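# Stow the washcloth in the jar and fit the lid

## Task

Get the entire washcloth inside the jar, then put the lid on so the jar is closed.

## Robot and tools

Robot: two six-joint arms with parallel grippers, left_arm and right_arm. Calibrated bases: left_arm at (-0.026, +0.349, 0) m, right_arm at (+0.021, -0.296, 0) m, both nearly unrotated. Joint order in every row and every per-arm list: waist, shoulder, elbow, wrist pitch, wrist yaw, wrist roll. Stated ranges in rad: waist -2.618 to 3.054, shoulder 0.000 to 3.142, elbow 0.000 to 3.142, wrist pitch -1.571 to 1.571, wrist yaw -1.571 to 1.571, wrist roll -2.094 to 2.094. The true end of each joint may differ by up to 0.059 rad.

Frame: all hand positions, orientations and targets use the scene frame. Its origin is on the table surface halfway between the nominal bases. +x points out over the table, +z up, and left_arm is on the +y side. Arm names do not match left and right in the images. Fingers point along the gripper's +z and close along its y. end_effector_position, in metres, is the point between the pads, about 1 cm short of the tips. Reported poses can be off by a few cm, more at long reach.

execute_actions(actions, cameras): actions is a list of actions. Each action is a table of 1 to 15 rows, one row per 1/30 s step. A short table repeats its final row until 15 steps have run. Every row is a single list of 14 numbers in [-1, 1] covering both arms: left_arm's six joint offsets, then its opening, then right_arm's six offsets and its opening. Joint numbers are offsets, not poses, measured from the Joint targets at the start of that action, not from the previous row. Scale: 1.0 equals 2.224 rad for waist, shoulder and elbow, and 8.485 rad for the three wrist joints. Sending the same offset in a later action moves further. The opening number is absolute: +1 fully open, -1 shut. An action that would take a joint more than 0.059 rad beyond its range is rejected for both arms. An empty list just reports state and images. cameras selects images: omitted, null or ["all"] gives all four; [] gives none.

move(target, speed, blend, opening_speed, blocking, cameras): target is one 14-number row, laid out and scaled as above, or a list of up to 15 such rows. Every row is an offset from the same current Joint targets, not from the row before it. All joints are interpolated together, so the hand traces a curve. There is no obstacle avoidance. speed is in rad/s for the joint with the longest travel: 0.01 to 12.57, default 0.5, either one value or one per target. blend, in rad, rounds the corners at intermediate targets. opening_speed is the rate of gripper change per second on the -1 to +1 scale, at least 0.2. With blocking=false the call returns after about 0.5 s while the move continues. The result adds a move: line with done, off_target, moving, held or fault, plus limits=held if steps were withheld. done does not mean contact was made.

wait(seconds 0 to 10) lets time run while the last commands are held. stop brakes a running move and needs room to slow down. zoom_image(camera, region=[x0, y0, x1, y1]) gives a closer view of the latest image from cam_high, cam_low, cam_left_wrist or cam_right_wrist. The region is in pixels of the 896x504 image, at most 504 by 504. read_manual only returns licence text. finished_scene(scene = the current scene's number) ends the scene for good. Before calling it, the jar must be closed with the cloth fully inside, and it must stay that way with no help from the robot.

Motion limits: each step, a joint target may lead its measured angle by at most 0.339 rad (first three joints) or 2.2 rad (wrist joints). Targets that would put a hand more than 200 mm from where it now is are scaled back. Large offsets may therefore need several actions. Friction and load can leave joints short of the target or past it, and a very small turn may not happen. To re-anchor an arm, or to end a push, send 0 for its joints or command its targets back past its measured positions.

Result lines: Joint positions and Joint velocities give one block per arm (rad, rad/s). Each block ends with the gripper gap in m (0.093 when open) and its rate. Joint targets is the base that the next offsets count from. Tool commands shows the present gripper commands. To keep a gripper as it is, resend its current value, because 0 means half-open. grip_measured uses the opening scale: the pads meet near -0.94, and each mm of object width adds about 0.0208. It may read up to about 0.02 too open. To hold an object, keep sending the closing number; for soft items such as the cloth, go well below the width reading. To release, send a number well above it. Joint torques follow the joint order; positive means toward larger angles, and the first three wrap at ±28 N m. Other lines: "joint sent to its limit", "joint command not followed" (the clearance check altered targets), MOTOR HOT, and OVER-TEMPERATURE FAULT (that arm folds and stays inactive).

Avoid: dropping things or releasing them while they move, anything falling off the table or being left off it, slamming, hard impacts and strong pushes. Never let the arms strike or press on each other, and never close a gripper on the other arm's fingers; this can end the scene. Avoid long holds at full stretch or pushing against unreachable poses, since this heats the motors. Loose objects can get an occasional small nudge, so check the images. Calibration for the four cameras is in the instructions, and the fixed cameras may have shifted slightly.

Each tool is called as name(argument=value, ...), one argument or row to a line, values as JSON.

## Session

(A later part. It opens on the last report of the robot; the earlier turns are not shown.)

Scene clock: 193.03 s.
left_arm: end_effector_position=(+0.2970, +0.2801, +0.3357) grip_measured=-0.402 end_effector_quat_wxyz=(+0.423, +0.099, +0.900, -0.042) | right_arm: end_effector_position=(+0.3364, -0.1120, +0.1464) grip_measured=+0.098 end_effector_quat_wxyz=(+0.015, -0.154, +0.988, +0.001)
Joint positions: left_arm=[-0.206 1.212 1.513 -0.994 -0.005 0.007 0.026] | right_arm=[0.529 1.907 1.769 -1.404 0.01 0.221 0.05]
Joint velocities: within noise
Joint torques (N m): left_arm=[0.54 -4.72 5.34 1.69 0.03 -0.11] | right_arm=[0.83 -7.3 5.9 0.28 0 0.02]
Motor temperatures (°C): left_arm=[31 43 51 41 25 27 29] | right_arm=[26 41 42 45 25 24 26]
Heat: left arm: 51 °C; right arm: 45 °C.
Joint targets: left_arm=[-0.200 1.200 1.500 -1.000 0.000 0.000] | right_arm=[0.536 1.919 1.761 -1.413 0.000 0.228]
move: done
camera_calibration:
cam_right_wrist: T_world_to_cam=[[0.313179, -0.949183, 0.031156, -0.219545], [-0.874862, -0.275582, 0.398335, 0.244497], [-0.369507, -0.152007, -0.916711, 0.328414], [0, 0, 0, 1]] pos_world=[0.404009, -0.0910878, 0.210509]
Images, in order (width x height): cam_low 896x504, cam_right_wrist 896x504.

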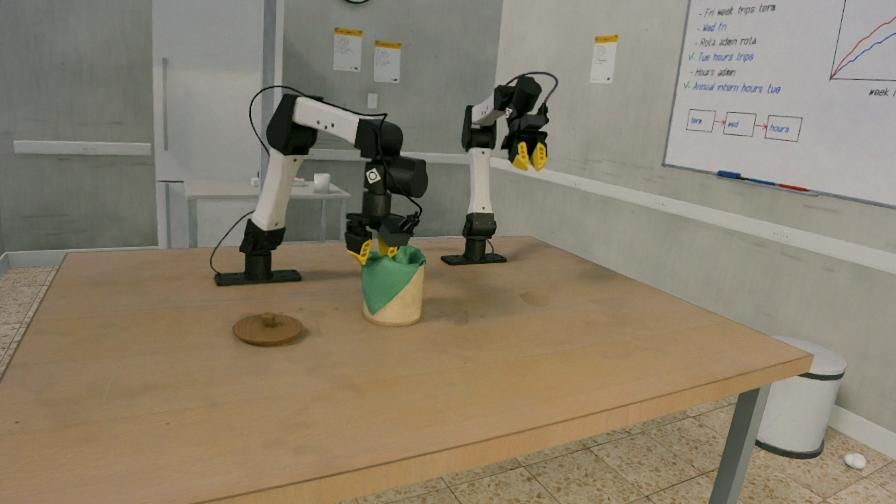

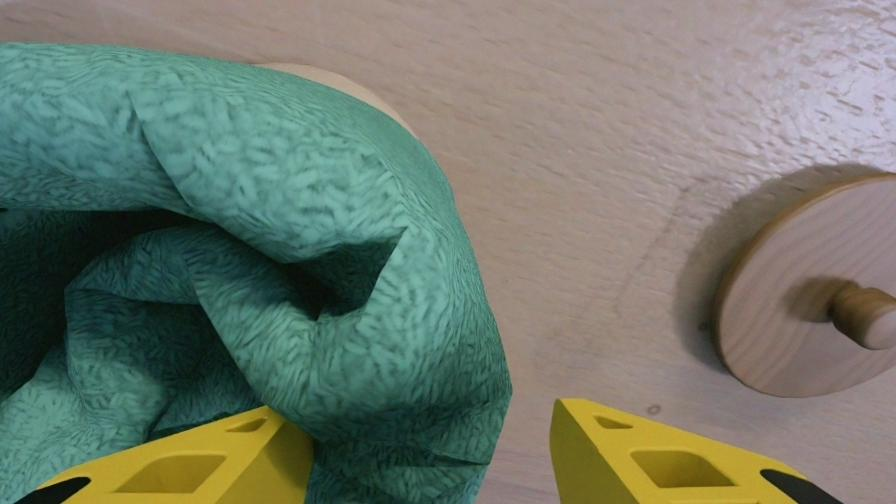

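move(
  target=[
    [0, 0, 0, 0, 0, 0, -0.4, 0, 0.0085, 0, 0, 0, 0, 0.10],
    [0, 0, 0, 0, 0, 0, -0.4, 0, 0.0085, 0, 0, 0, 0, -1.0],
  ],
  speed=0.15,
  opening_speed=0.8,
  cameras=["cam_right_wrist", "cam_low"],
)

zoom_image(
  camera="cam_low",
  region=[330, 180, 460, 340],
)

Scene clock: 197.03 s.
left_arm: end_effector_position=(+0.2970, +0.2801, +0.3357) grip_measured=-0.402 end_effector_quat_wxyz=(+0.423, +0.099, +0.900, -0.042) | right_arm: end_effector_position=(+0.3357, -0.1123, +0.1411) grip_measured=-0.884 end_effector_quat_wxyz=(+0.006, -0.153, +0.988, -0.003)
Joint positions: left_arm=[-0.206 1.212 1.513 -0.994 -0.005 0.007 0.026] | right_arm=[0.529 1.922 1.769 -1.409 0.009 0.225 0.003]
Joint velocities: within noise
Joint torques (N m): left_arm=[0.47 -4.68 5.35 1.71 0.03 -0.11] | right_arm=[0.8 -7.13 5.83 0.29 0 -0.01]
Motor temperatures (°C): left_arm=[31 43 50 41 25 27 29] | right_arm=[26 41 42 44 25 24 26]
Heat: left arm: 50 °C; right arm: 44 °C.
Joint targets: left_arm=[-0.200 1.200 1.500 -1.000 0.000 0.000] | right_arm=[0.536 1.939 1.761 -1.413 0.000 0.228]
move: done
camera_calibration:
cam_right_wrist: T_world_to_cam=[[0.310094, -0.950073, 0.034668, -0.219006], [-0.868646, -0.26832, 0.416482, 0.24205], [-0.386387, -0.159263, -0.908483, 0.326983], [0, 0, 0, 1]] pos_world=[0.404511, -0.0910485, 0.203841]
Images, in order (width x height): cam_low 896x504, cam_right_wrist 896x504.

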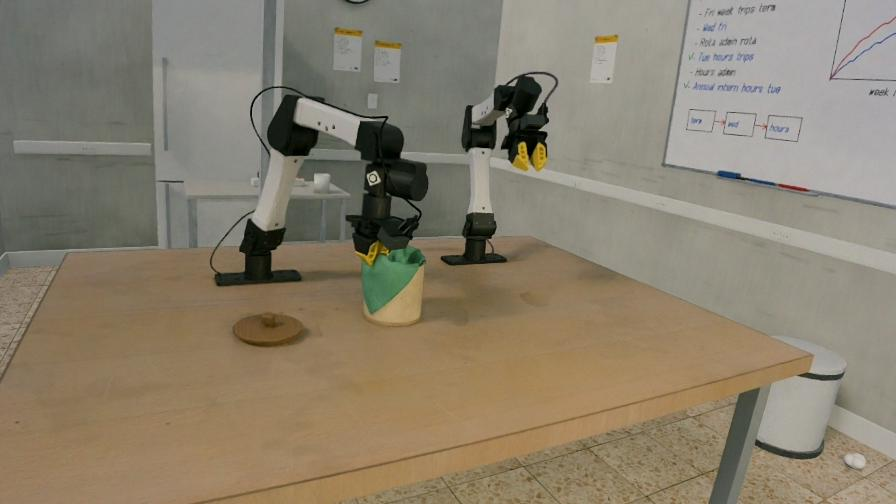

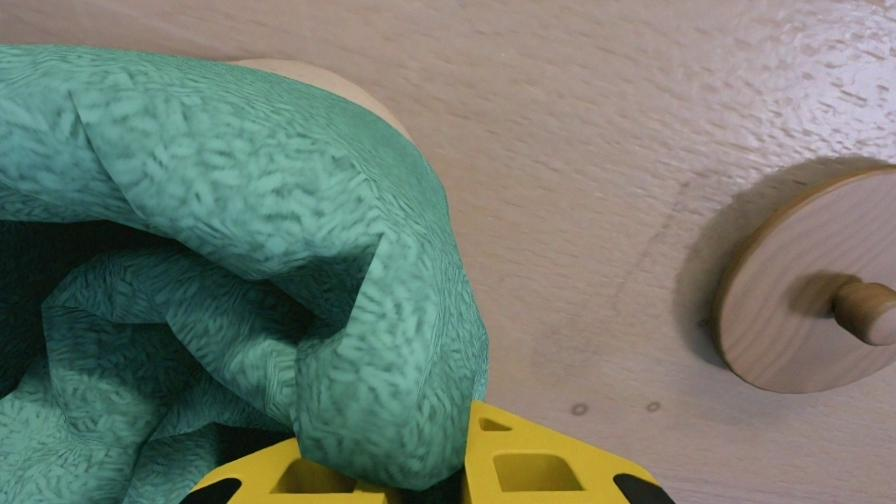

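Scaled by 3.150.

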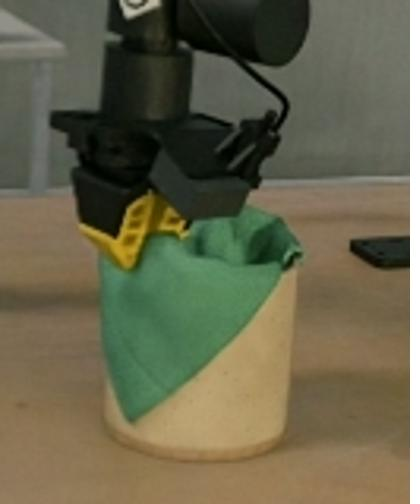

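move(
  target=[
    [0, 0, 0, 0, 0, 0, -0.4, 0, -0.1083, -0.0307, 0.0129, 0, 0, -1.0],
    [0, 0, 0, 0, 0, 0, -0.4, 0, -0.1826, -0.0221, 0.0220, 0, 0, -1.0],
  ],
  speed=0.3,
  blend=0.05,
  cameras=["cam_right_wrist", "cam_low", "cam_left_wrist", "cam_high"],
)

zoom_image(
  camera="cam_low",
  region=[330, 150, 460, 340],
)

Scene clock: 201.53 s.
left_arm: end_effector_position=(+0.2970, +0.2801, +0.3357) grip_measured=-0.402 end_effector_quat_wxyz=(+0.423, +0.099, +0.900, -0.042) | right_arm: end_effector_position=(+0.3309, -0.1142, +0.2577) grip_measured=-0.944 end_effector_quat_wxyz=(+0.219, -0.148, +0.961, +0.083)
Joint positions: left_arm=[-0.206 1.212 1.513 -0.994 -0.005 0.007 0.026] | right_arm=[0.53 1.554 1.704 -1.248 0.008 0.225 0]
Joint velocities: within noise
Joint torques (N m): left_arm=[0.49 -4.75 5.26 1.68 0.03 -0.11] | right_arm=[0.75 -7.57 7.75 1.45 0.02 -0.03]
Motor temperatures (°C): left_arm=[31 43 50 41 25 27 29] | right_arm=[26 41 42 44 25 24 27]
Heat: left arm: 50 °C; right arm: 44 °C.
Joint targets: left_arm=[-0.200 1.200 1.500 -1.000 0.000 0.000] | right_arm=[0.537 1.532 1.712 -1.227 0.000 0.228]
move: done
camera_calibration:
cam_left_wrist: T_world_to_cam=[[-0.196287, -0.980376, -0.0182626, 0.341022], [-0.895527, 0.186822, -0.403892, 0.386763], [0.399379, -0.062924, -0.914624, 0.283888], [0, 0, 0, 1]] pos_world=[0.299916, 0.279937, 0.422089]
cam_right_wrist: T_world_to_cam=[[0.318212, -0.945737, -0.0657544, -0.199721], [-0.948019, -0.317393, -0.0228191, 0.322753], [0.00071088, 0.0695978, -0.997575, 0.35175], [0, 0, 0, 1]] pos_world=[0.369279, -0.110925, 0.345129]

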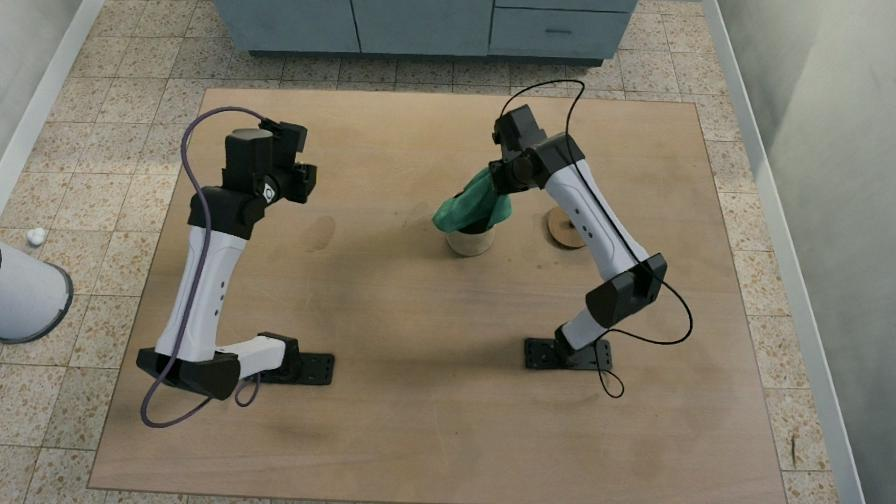

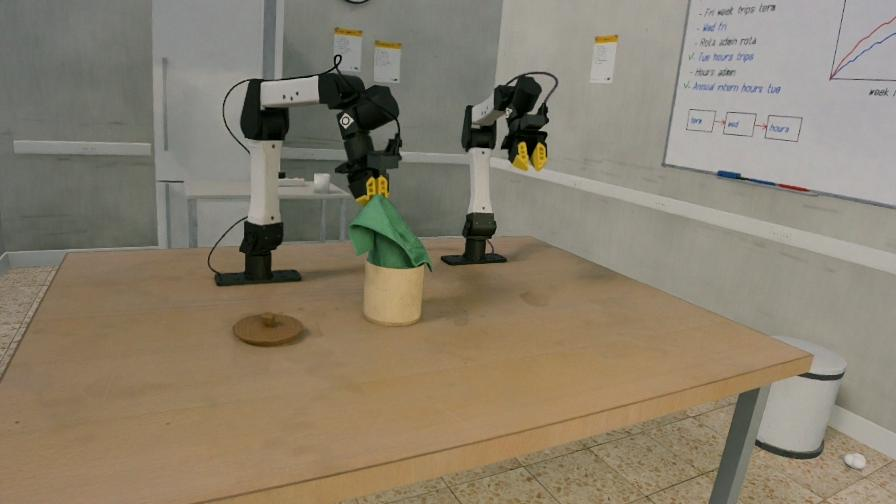

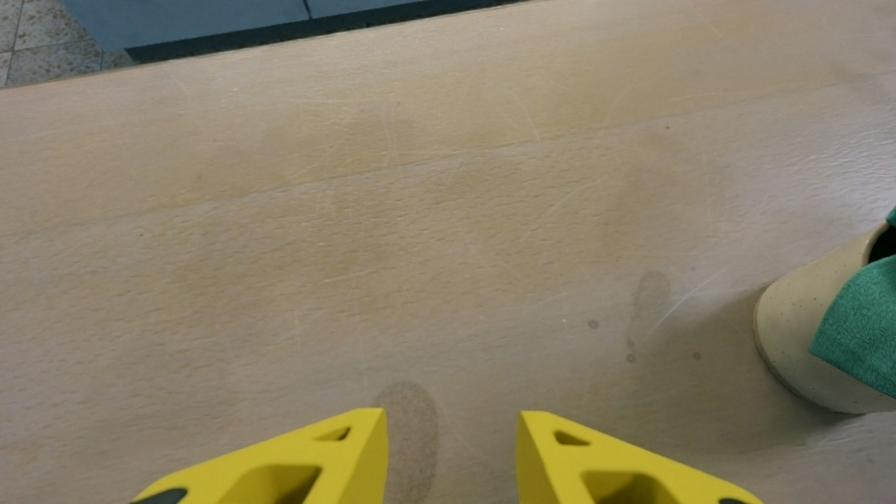

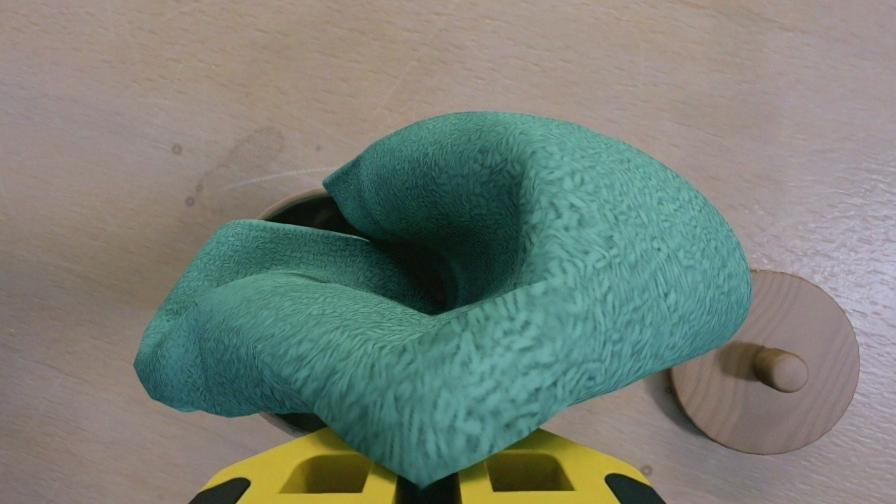

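Scaled by 2.653.

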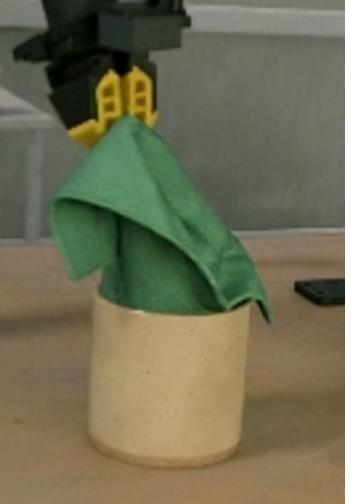

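move(
  target=[
    [0, 0, 0, 0, 0, 0, -0.4, 0, -0.0225, 0.0215, 0.0193, 0, 0, -1.0],
    [0, 0, 0, 0, 0, 0, -0.4, 0.0706, -0.0225, 0.0215, 0.0193, 0, 0, -1.0],
  ],
  speed=0.3,
  blend=0.05,
)

zoom_image(
  camera="cam_low",
  region=[330, 120, 460, 340],
)

Scene clock: 214.70 s.
left_arm: end_effector_position=(+0.2970, +0.2801, +0.3357) grip_measured=-0.402 end_effector_quat_wxyz=(+0.423, +0.099, +0.900, -0.042) | right_arm: end_effector_position=(+0.3196, -0.0492, +0.3059) grip_measured=-0.945 end_effector_quat_wxyz=(+0.312, -0.216, +0.913, +0.151)
Joint positions: left_arm=[-0.206 1.212 1.513 -0.994 -0.005 0.007 0.026] | right_arm=[0.689 1.51 1.734 -1.087 0.006 0.225 0]
Joint velocities: within noise
Joint torques (N m): left_arm=[0.47 -4.7 5.29 1.69 0.03 -0.11] | right_arm=[0.53 -7.91 9.74 1.89 0.02 -0.02]
Motor temperatures (°C): left_arm=[31 42 50 41 25 27 29] | right_arm=[26 42 43 44 25 24 28]
Heat: left arm: 50 °C; right arm: 44 °C.
Joint targets: left_arm=[-0.200 1.200 1.500 -1.000 0.000 0.000] | right_arm=[0.693 1.482 1.760 -1.062 0.000 0.228]
move: done
camera_calibration:
cam_left_wrist: T_world_to_cam=[[-0.196287, -0.980376, -0.0182626, 0.341022], [-0.895527, 0.186822, -0.403892, 0.386763], [0.399379, -0.062924, -0.914624, 0.283888], [0, 0, 0, 1]] pos_world=[0.299916, 0.279937, 0.422089]
cam_right_wrist: T_world_to_cam=[[0.481365, -0.869084, -0.113932, -0.165137], [-0.860475, -0.443788, -0.250271, 0.369089], [0.166945, 0.218507, -0.961449, 0.338523], [0, 0, 0, 1]] pos_world=[0.340568, -0.0536903, 0.39903]

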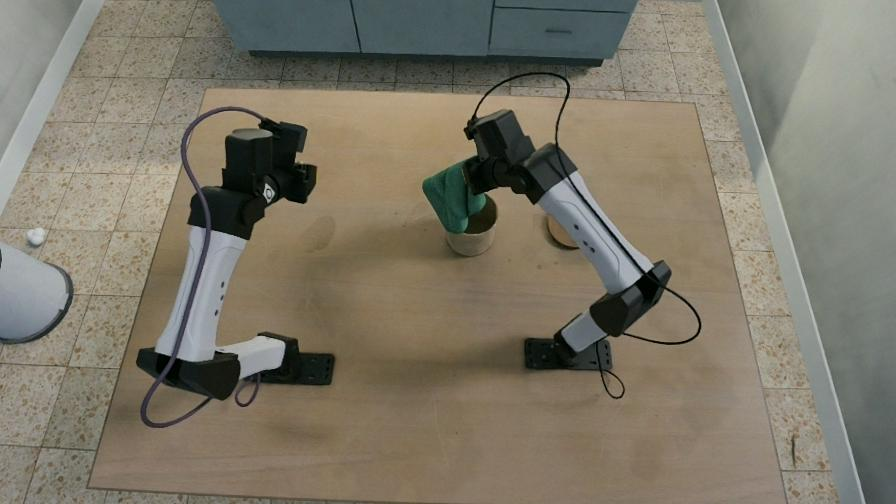

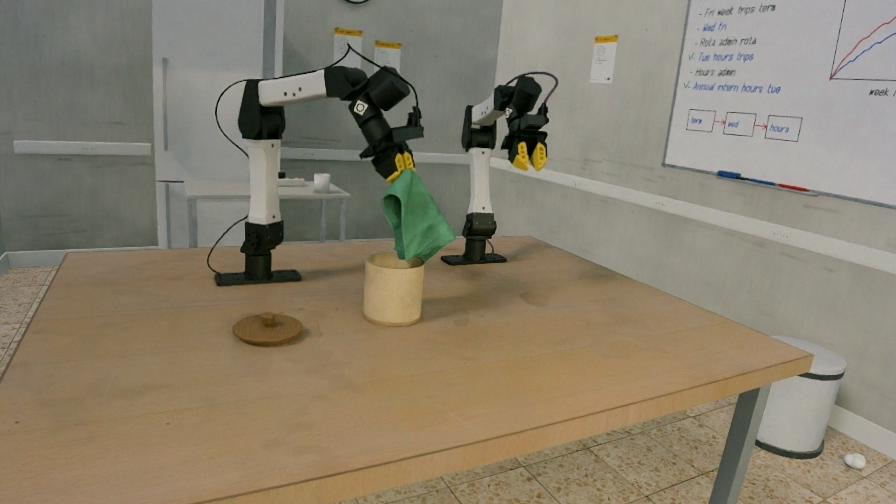

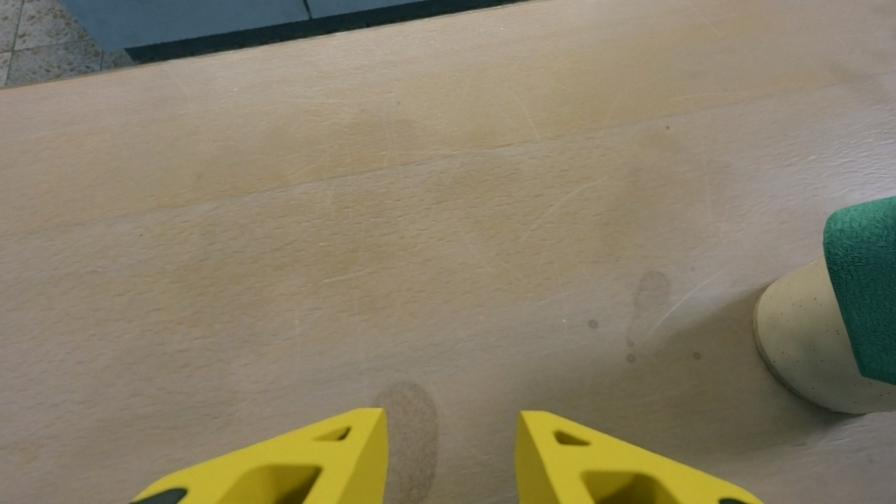

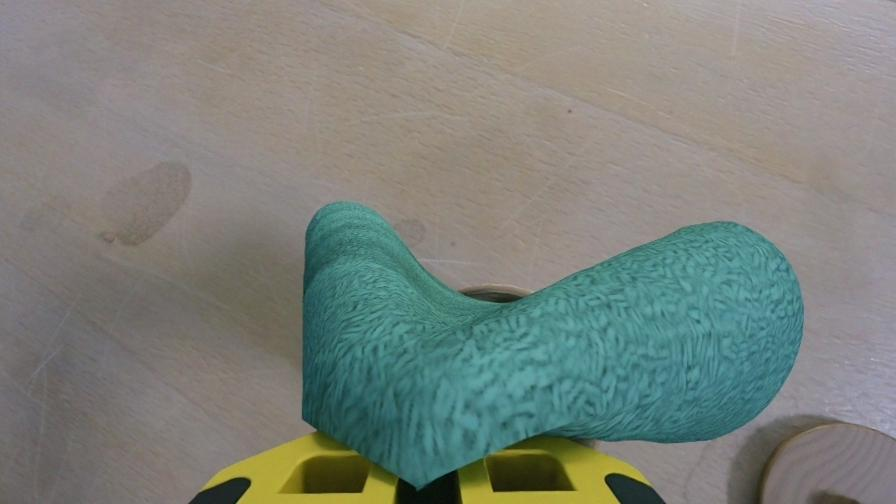

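Scaled by 2.291.

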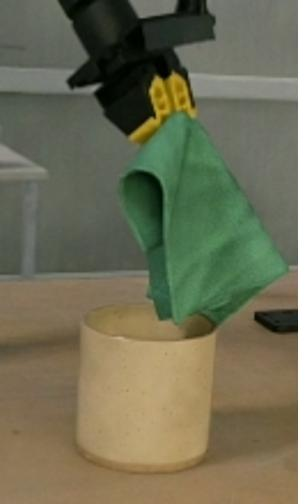

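move(
  target=[-0.27, 0, 0, 0, 0, 0, -0.4, 0, 0, 0, 0, 0, 0, -1.0],
  speed=0.8,
  cameras=["cam_left_wrist"],
)

Scene clock: 227.70 s.
left_arm: end_effector_position=(+0.2042, +0.1125, +0.3357) grip_measured=-0.402 end_effector_quat_wxyz=(+0.392, +0.356, +0.833, -0.164) | right_arm: end_effector_position=(+0.3197, -0.0491, +0.3060) grip_measured=-0.945 end_effector_quat_wxyz=(+0.312, -0.216, +0.913, +0.151)
Joint positions: left_arm=[-0.794 1.212 1.513 -0.994 -0.002 0.007 0.026] | right_arm=[0.689 1.51 1.734 -1.086 0.006 0.225 0]
Joint velocities: within noise
Joint torques (N m): left_arm=[-0.7 -4.74 5.3 1.7 0.02 -0.12] | right_arm=[0.51 -7.91 9.7 1.89 0.03 -0.02]
Motor temperatures (°C): left_arm=[31 41 50 41 25 27 29] | right_arm=[26 42 45 46 25 24 28]
Heat: left arm: 50 °C; right arm: 46 °C.
Joint targets: left_arm=[-0.801 1.200 1.500 -1.000 0.000 0.000] | right_arm=[0.693 1.482 1.760 -1.063 0.000 0.228]
move: done
camera_calibration:
cam_left_wrist: T_world_to_cam=[[-0.708491, -0.705525, -0.0166036, 0.231597], [-0.64075, 0.652948, -0.403856, 0.23048], [0.295771, -0.275489, -0.914672, 0.355494], [0, 0, 0, 1]] pos_world=[0.206619, 0.110841, 0.422087]
Images, in order (width x height): cam_left_wrist 896x504.

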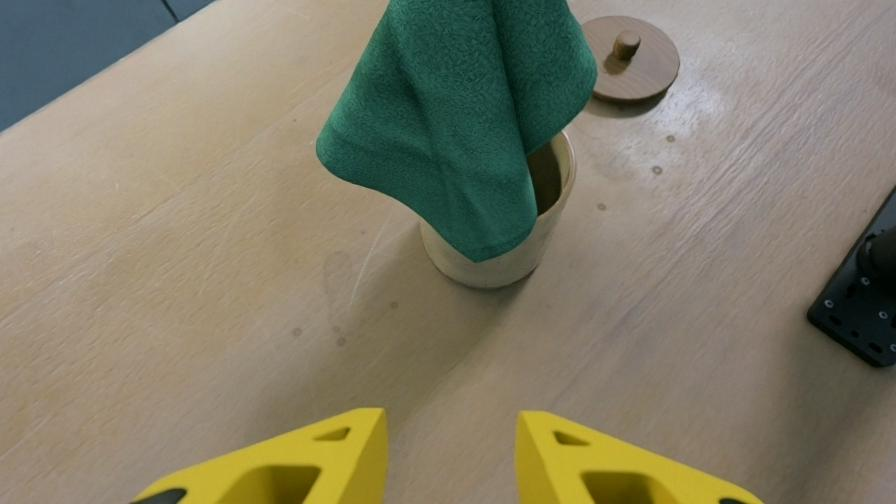

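execute_actions(
  actions=[],
)

Scene clock: 235.27 s.
left_arm: end_effector_position=(+0.2042, +0.1125, +0.3357) grip_measured=-0.402 end_effector_quat_wxyz=(+0.392, +0.356, +0.833, -0.164) | right_arm: end_effector_position=(+0.3197, -0.0491, +0.3061) grip_measured=-0.945 end_effector_quat_wxyz=(+0.313, -0.216, +0.912, +0.151)
Joint positions: left_arm=[-0.794 1.212 1.513 -0.994 -0.002 0.007 0.026] | right_arm=[0.689 1.51 1.734 -1.086 0.006 0.225 0]
Joint velocities: within noise
Joint torques (N m): left_arm=[-0.68 -4.72 5.3 1.7 0 -0.1] | right_arm=[0.54 -7.94 9.69 1.88 0.04 -0.03]
Motor temperatures (°C): left_arm=[31 41 49 41 25 27 29] | right_arm=[26 42 46 47 25 23 28]
Heat: left arm: 49 °C; right arm: 47 °C.
Joint targets: left_arm=[-0.801 1.200 1.500 -1.000 0.000 0.000] | right_arm=[0.693 1.482 1.760 -1.063 0.000 0.228]
Tool commands: left_gripper/opening=-0.4 right_gripper/opening=-1.0
camera_calibration:
cam_left_wrist: T_world_to_cam=[[-0.708491, -0.705525, -0.0166036, 0.231597], [-0.64075, 0.652948, -0.403856, 0.23048], [0.295771, -0.275489, -0.914672, 0.355494], [0, 0, 0, 1]] pos_world=[0.206619, 0.110841, 0.422087]
cam_right_wrist: T_world_to_cam=[[0.481449, -0.869007, -0.114168, -0.164959], [-0.860272, -0.443594, -0.25131, 0.369533], [0.167746, 0.219208, -0.96115, 0.33834], [0, 0, 0, 1]] pos_world=[0.340563, -0.0535948, 0.399229]

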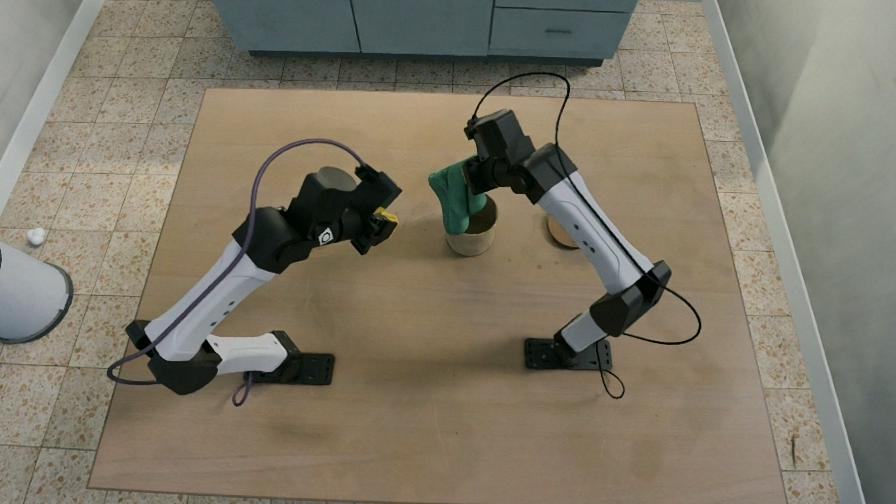

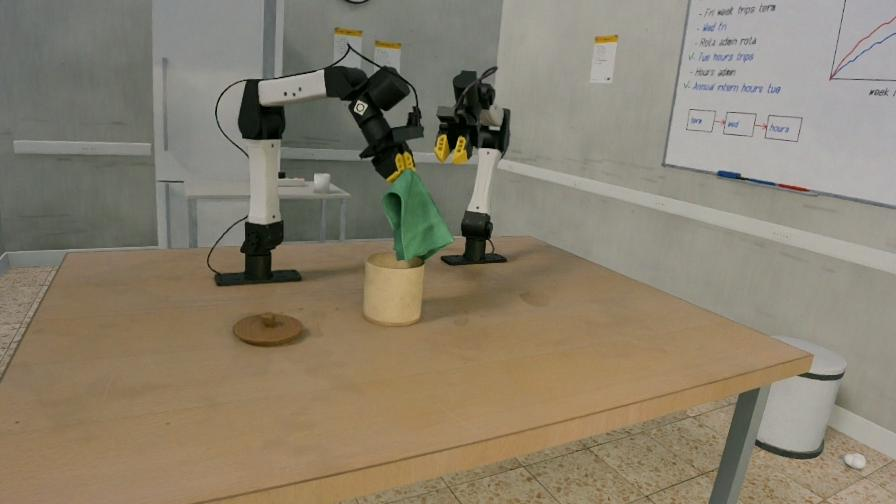

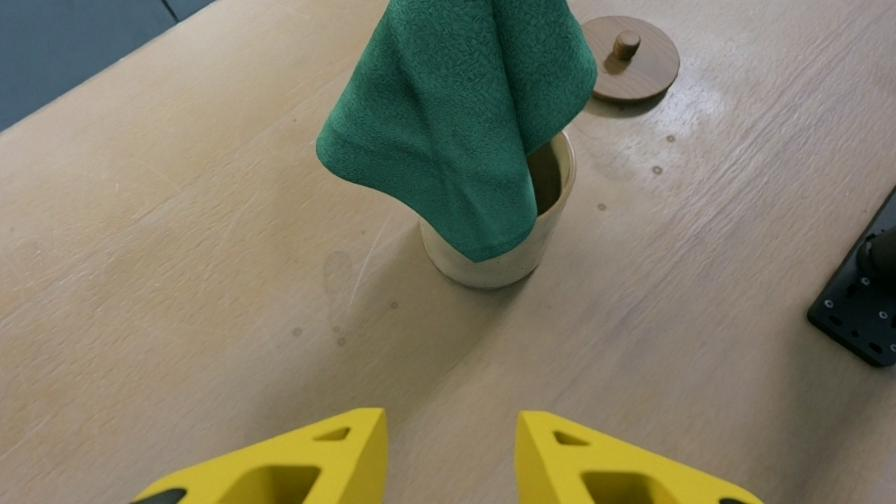

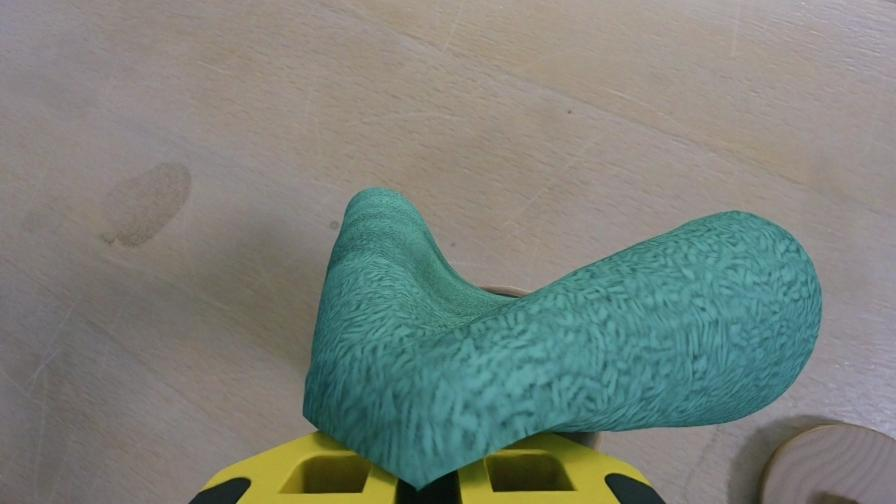

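zoom_image(
  camera="cam_low",
  region=[300, 140, 500, 340],
)

zoom_image(
  camera="cam_left_wrist",
  region=[280, 0, 680, 300],
)

Scaled by 2.520.

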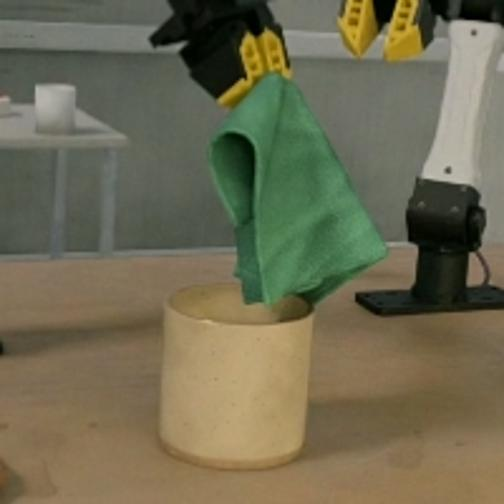

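Scaled by 1.260.

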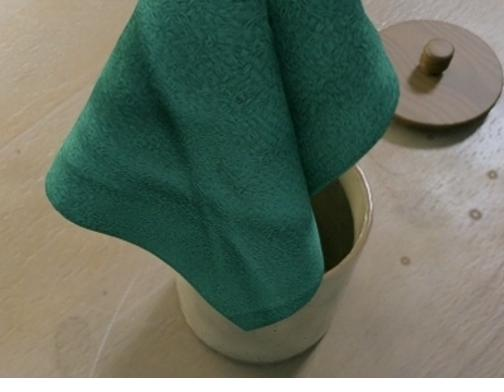

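move(
  target=[
    [0,0,0,0,0,0,-0.4,0,0.06425,0.17437,-0.02891,0,0,-1.0],
    [0,0,0,0,0,0,-0.4,-0.04924,-0.0447,0.07585,-0.03164,0,0,-1.0],
  ],
  speed=0.4,
  blend=[0.03,0],
)

Scene clock: 255.70 s.
left_arm: end_effector_position=(+0.2042, +0.1125, +0.3357) grip_measured=-0.402 end_effector_quat_wxyz=(+0.392, +0.356, +0.833, -0.164) | right_arm: end_effector_position=(+0.2890, -0.1157, +0.3775) grip_measured=-0.945 end_effector_quat_wxyz=(+0.348, -0.169, +0.910, +0.148)
Joint positions: left_arm=[-0.794 1.212 1.513 -0.994 -0.002 0.007 0.026] | right_arm=[0.591 1.395 1.934 -1.335 0.006 0.225 0]
Joint velocities: within noise
Joint torques (N m): left_arm=[-0.62 -4.74 5.24 1.71 0 -0.12] | right_arm=[-0.38 -4.49 5.59 1.77 0.04 -0.02]
Motor temperatures (°C): left_arm=[31 41 49 41 25 27 28] | right_arm=[26 42 48 48 25 23 29]
Heat: left arm: 49 °C; right arm: 48 °C.
Joint targets: left_arm=[-0.801 1.200 1.500 -1.000 0.000 0.000] | right_arm=[0.584 1.383 1.929 -1.331 0.000 0.228]
move: done
camera_calibration:
cam_left_wrist: T_world_to_cam=[[-0.708491, -0.705525, -0.0166036, 0.231597], [-0.64075, 0.652948, -0.403856, 0.23048], [0.295771, -0.275489, -0.914672, 0.355494], [0, 0, 0, 1]] pos_world=[0.206619, 0.110841, 0.422087]
cam_right_wrist: T_world_to_cam=[[0.400222, -0.907734, -0.125864, -0.176531], [-0.884436, -0.346627, -0.312446, 0.372816], [0.23999, 0.236367, -0.94156, 0.400401], [0, 0, 0, 1]] pos_world=[0.304292, -0.125656, 0.471268]

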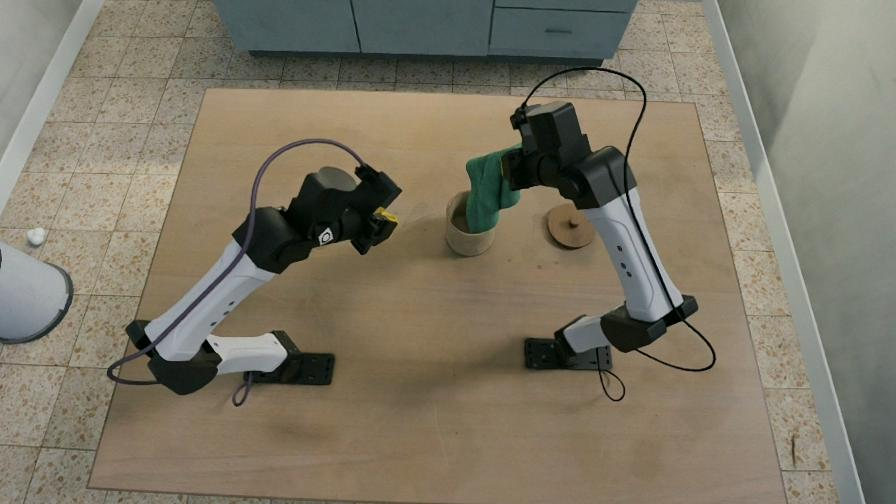

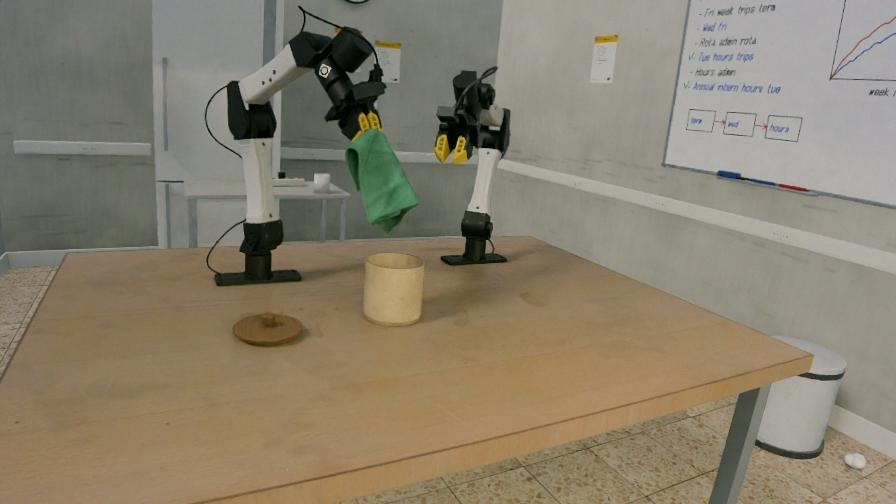

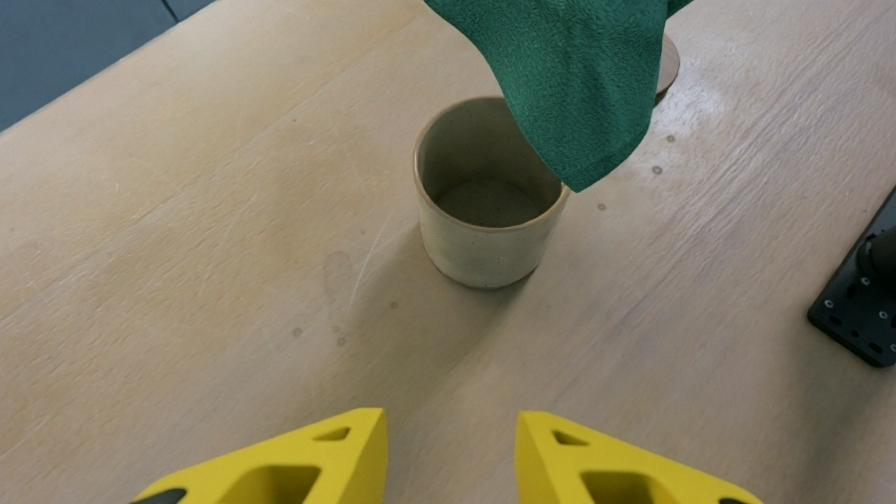

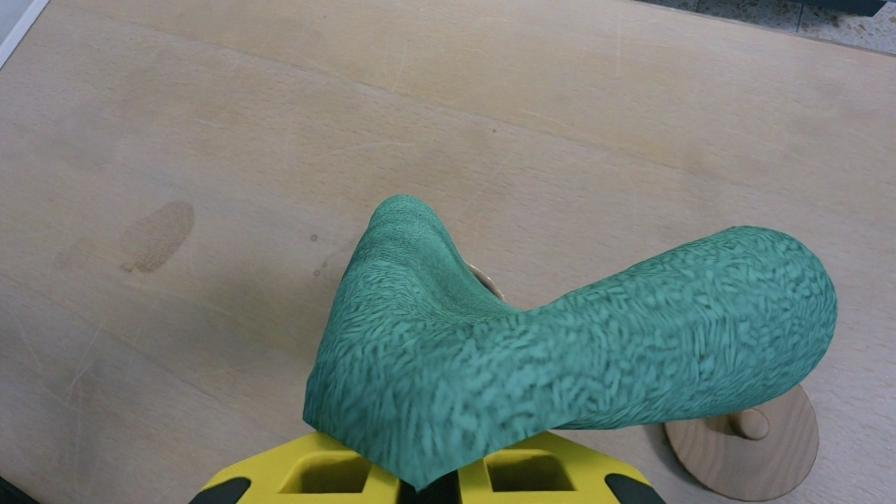

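zoom_image(
  camera="cam_low",
  region=[290, 100, 490, 340],
)

zoom_image(
  camera="cam_high",
  region=[400, 120, 620, 290],
)

Scaled by 2.100.

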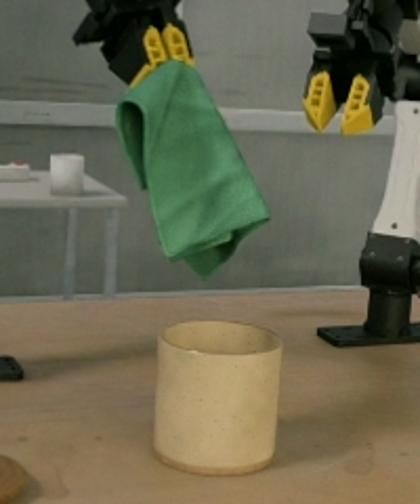

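Scaled by 2.291.

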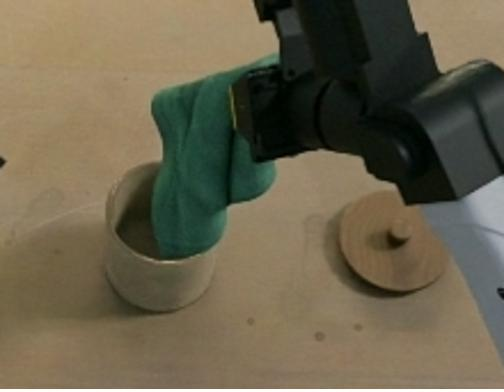

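move(
  target=[
    [0,0,0,0,0,0,-0.4,-0.01844,0.0318,0.02478,0.00179,0,0,-1.0],
    [0,0,0,0,0,0,-0.4,-0.01844,-0.04825,-0.19838,0.0393,0,0,-1.0],
  ],
  speed=0.35,
  blend=[0.02,0],
)

Scene clock: 263.63 s.
left_arm: end_effector_position=(+0.2042, +0.1125, +0.3357) grip_measured=-0.402 end_effector_quat_wxyz=(+0.392, +0.356, +0.833, -0.164) | right_arm: end_effector_position=(+0.3129, -0.1167, +0.2939) grip_measured=-0.945 end_effector_quat_wxyz=(+0.335, -0.151, +0.920, +0.135)
Joint positions: left_arm=[-0.794 1.212 1.513 -0.994 -0.002 0.007 0.026] | right_arm=[0.549 1.303 1.493 -1.023 0.005 0.225 0]
Joint velocities: within noise
Joint torques (N m): left_arm=[-0.66 -4.72 5.3 1.7 0 -0.11] | right_arm=[-0.36 -6.09 6.79 1.94 0.04 -0.02]
Motor temperatures (°C): left_arm=[31 40 49 41 25 27 28] | right_arm=[26 42 46 48 25 23 29]
Heat: left arm: 49 °C; right arm: 48 °C.
Joint targets: left_arm=[-0.801 1.200 1.500 -1.000 0.000 0.000] | right_arm=[0.543 1.275 1.487 -0.998 0.000 0.228]
move: done
camera_calibration:
cam_left_wrist: T_world_to_cam=[[-0.708491, -0.705525, -0.0166036, 0.231597], [-0.64075, 0.652948, -0.403856, 0.23048], [0.295771, -0.275489, -0.914672, 0.355494], [0, 0, 0, 1]] pos_world=[0.206619, 0.110841, 0.422087]
cam_right_wrist: T_world_to_cam=[[0.35876, -0.925697, -0.1199, -0.188353], [-0.907232, -0.315584, -0.278096, 0.36812], [0.219594, 0.208547, -0.953041, 0.322774], [0, 0, 0, 1]] pos_world=[0.330665, -0.125499, 0.387406]

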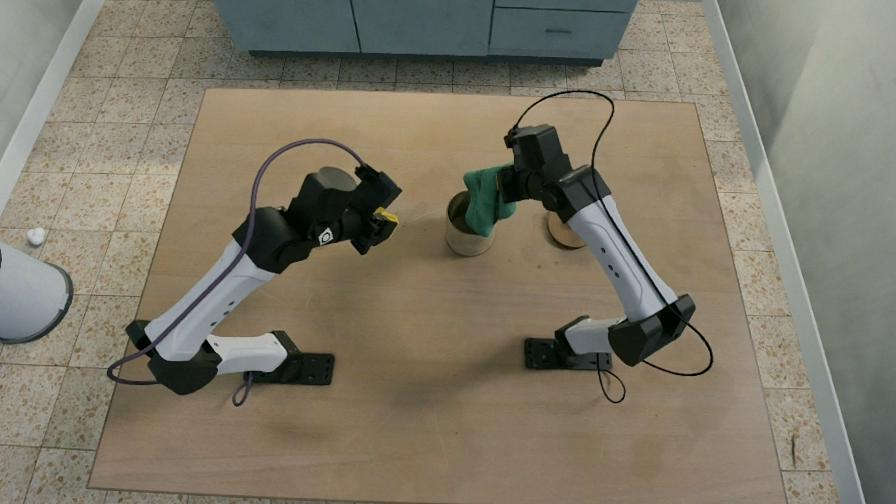

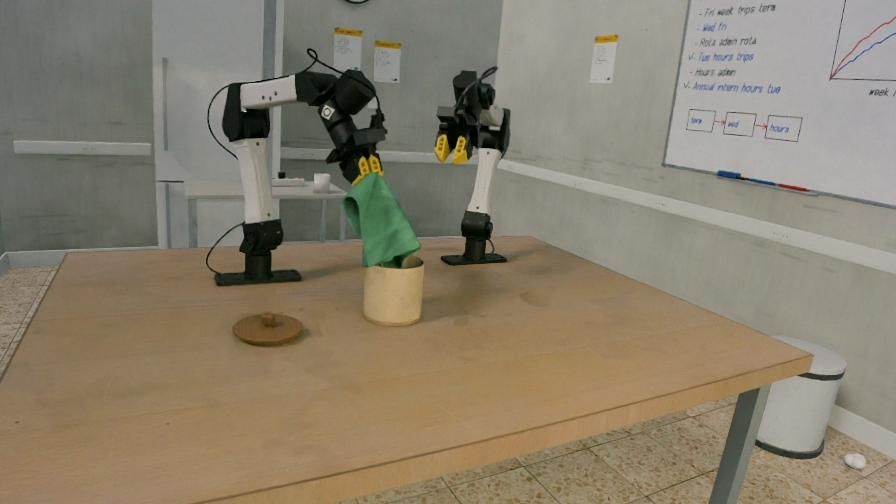

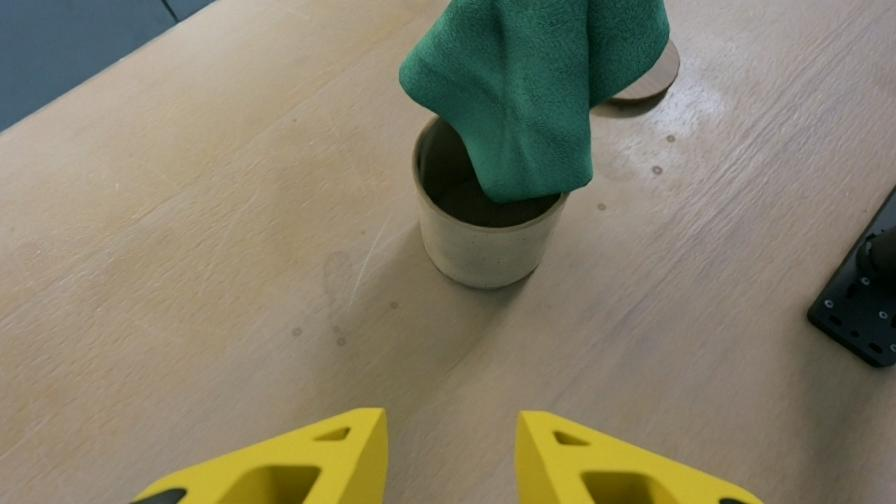

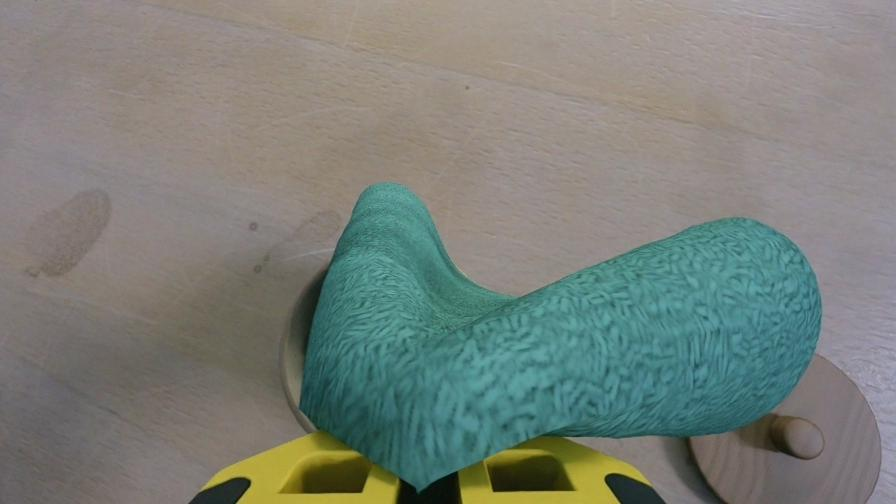

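zoom_image(
  camera="cam_left_wrist",
  region=[360, 0, 720, 300],
)

zoom_image(
  camera="cam_low",
  region=[310, 140, 490, 340],
)

zoom_image(
  camera="cam_high",
  region=[400, 120, 620, 290],
)

Scaled by 1.400.

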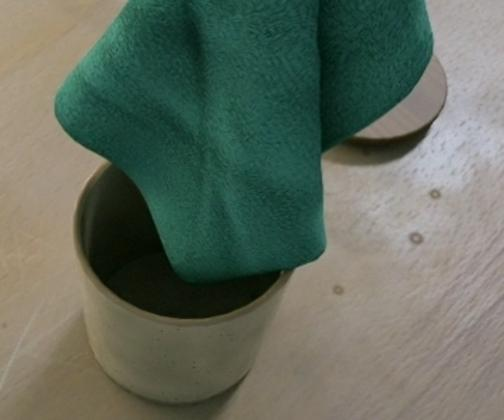

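Scaled by 2.520.

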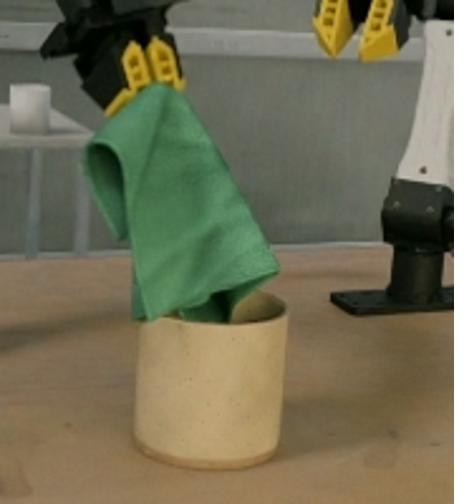

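Scaled by 2.291.

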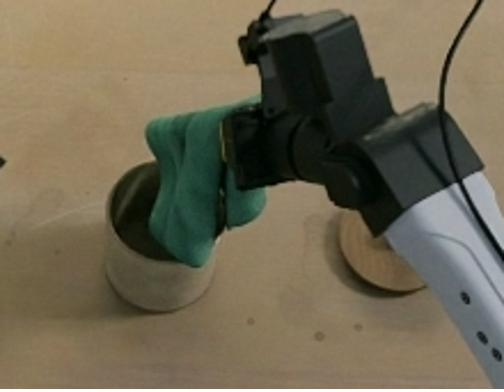

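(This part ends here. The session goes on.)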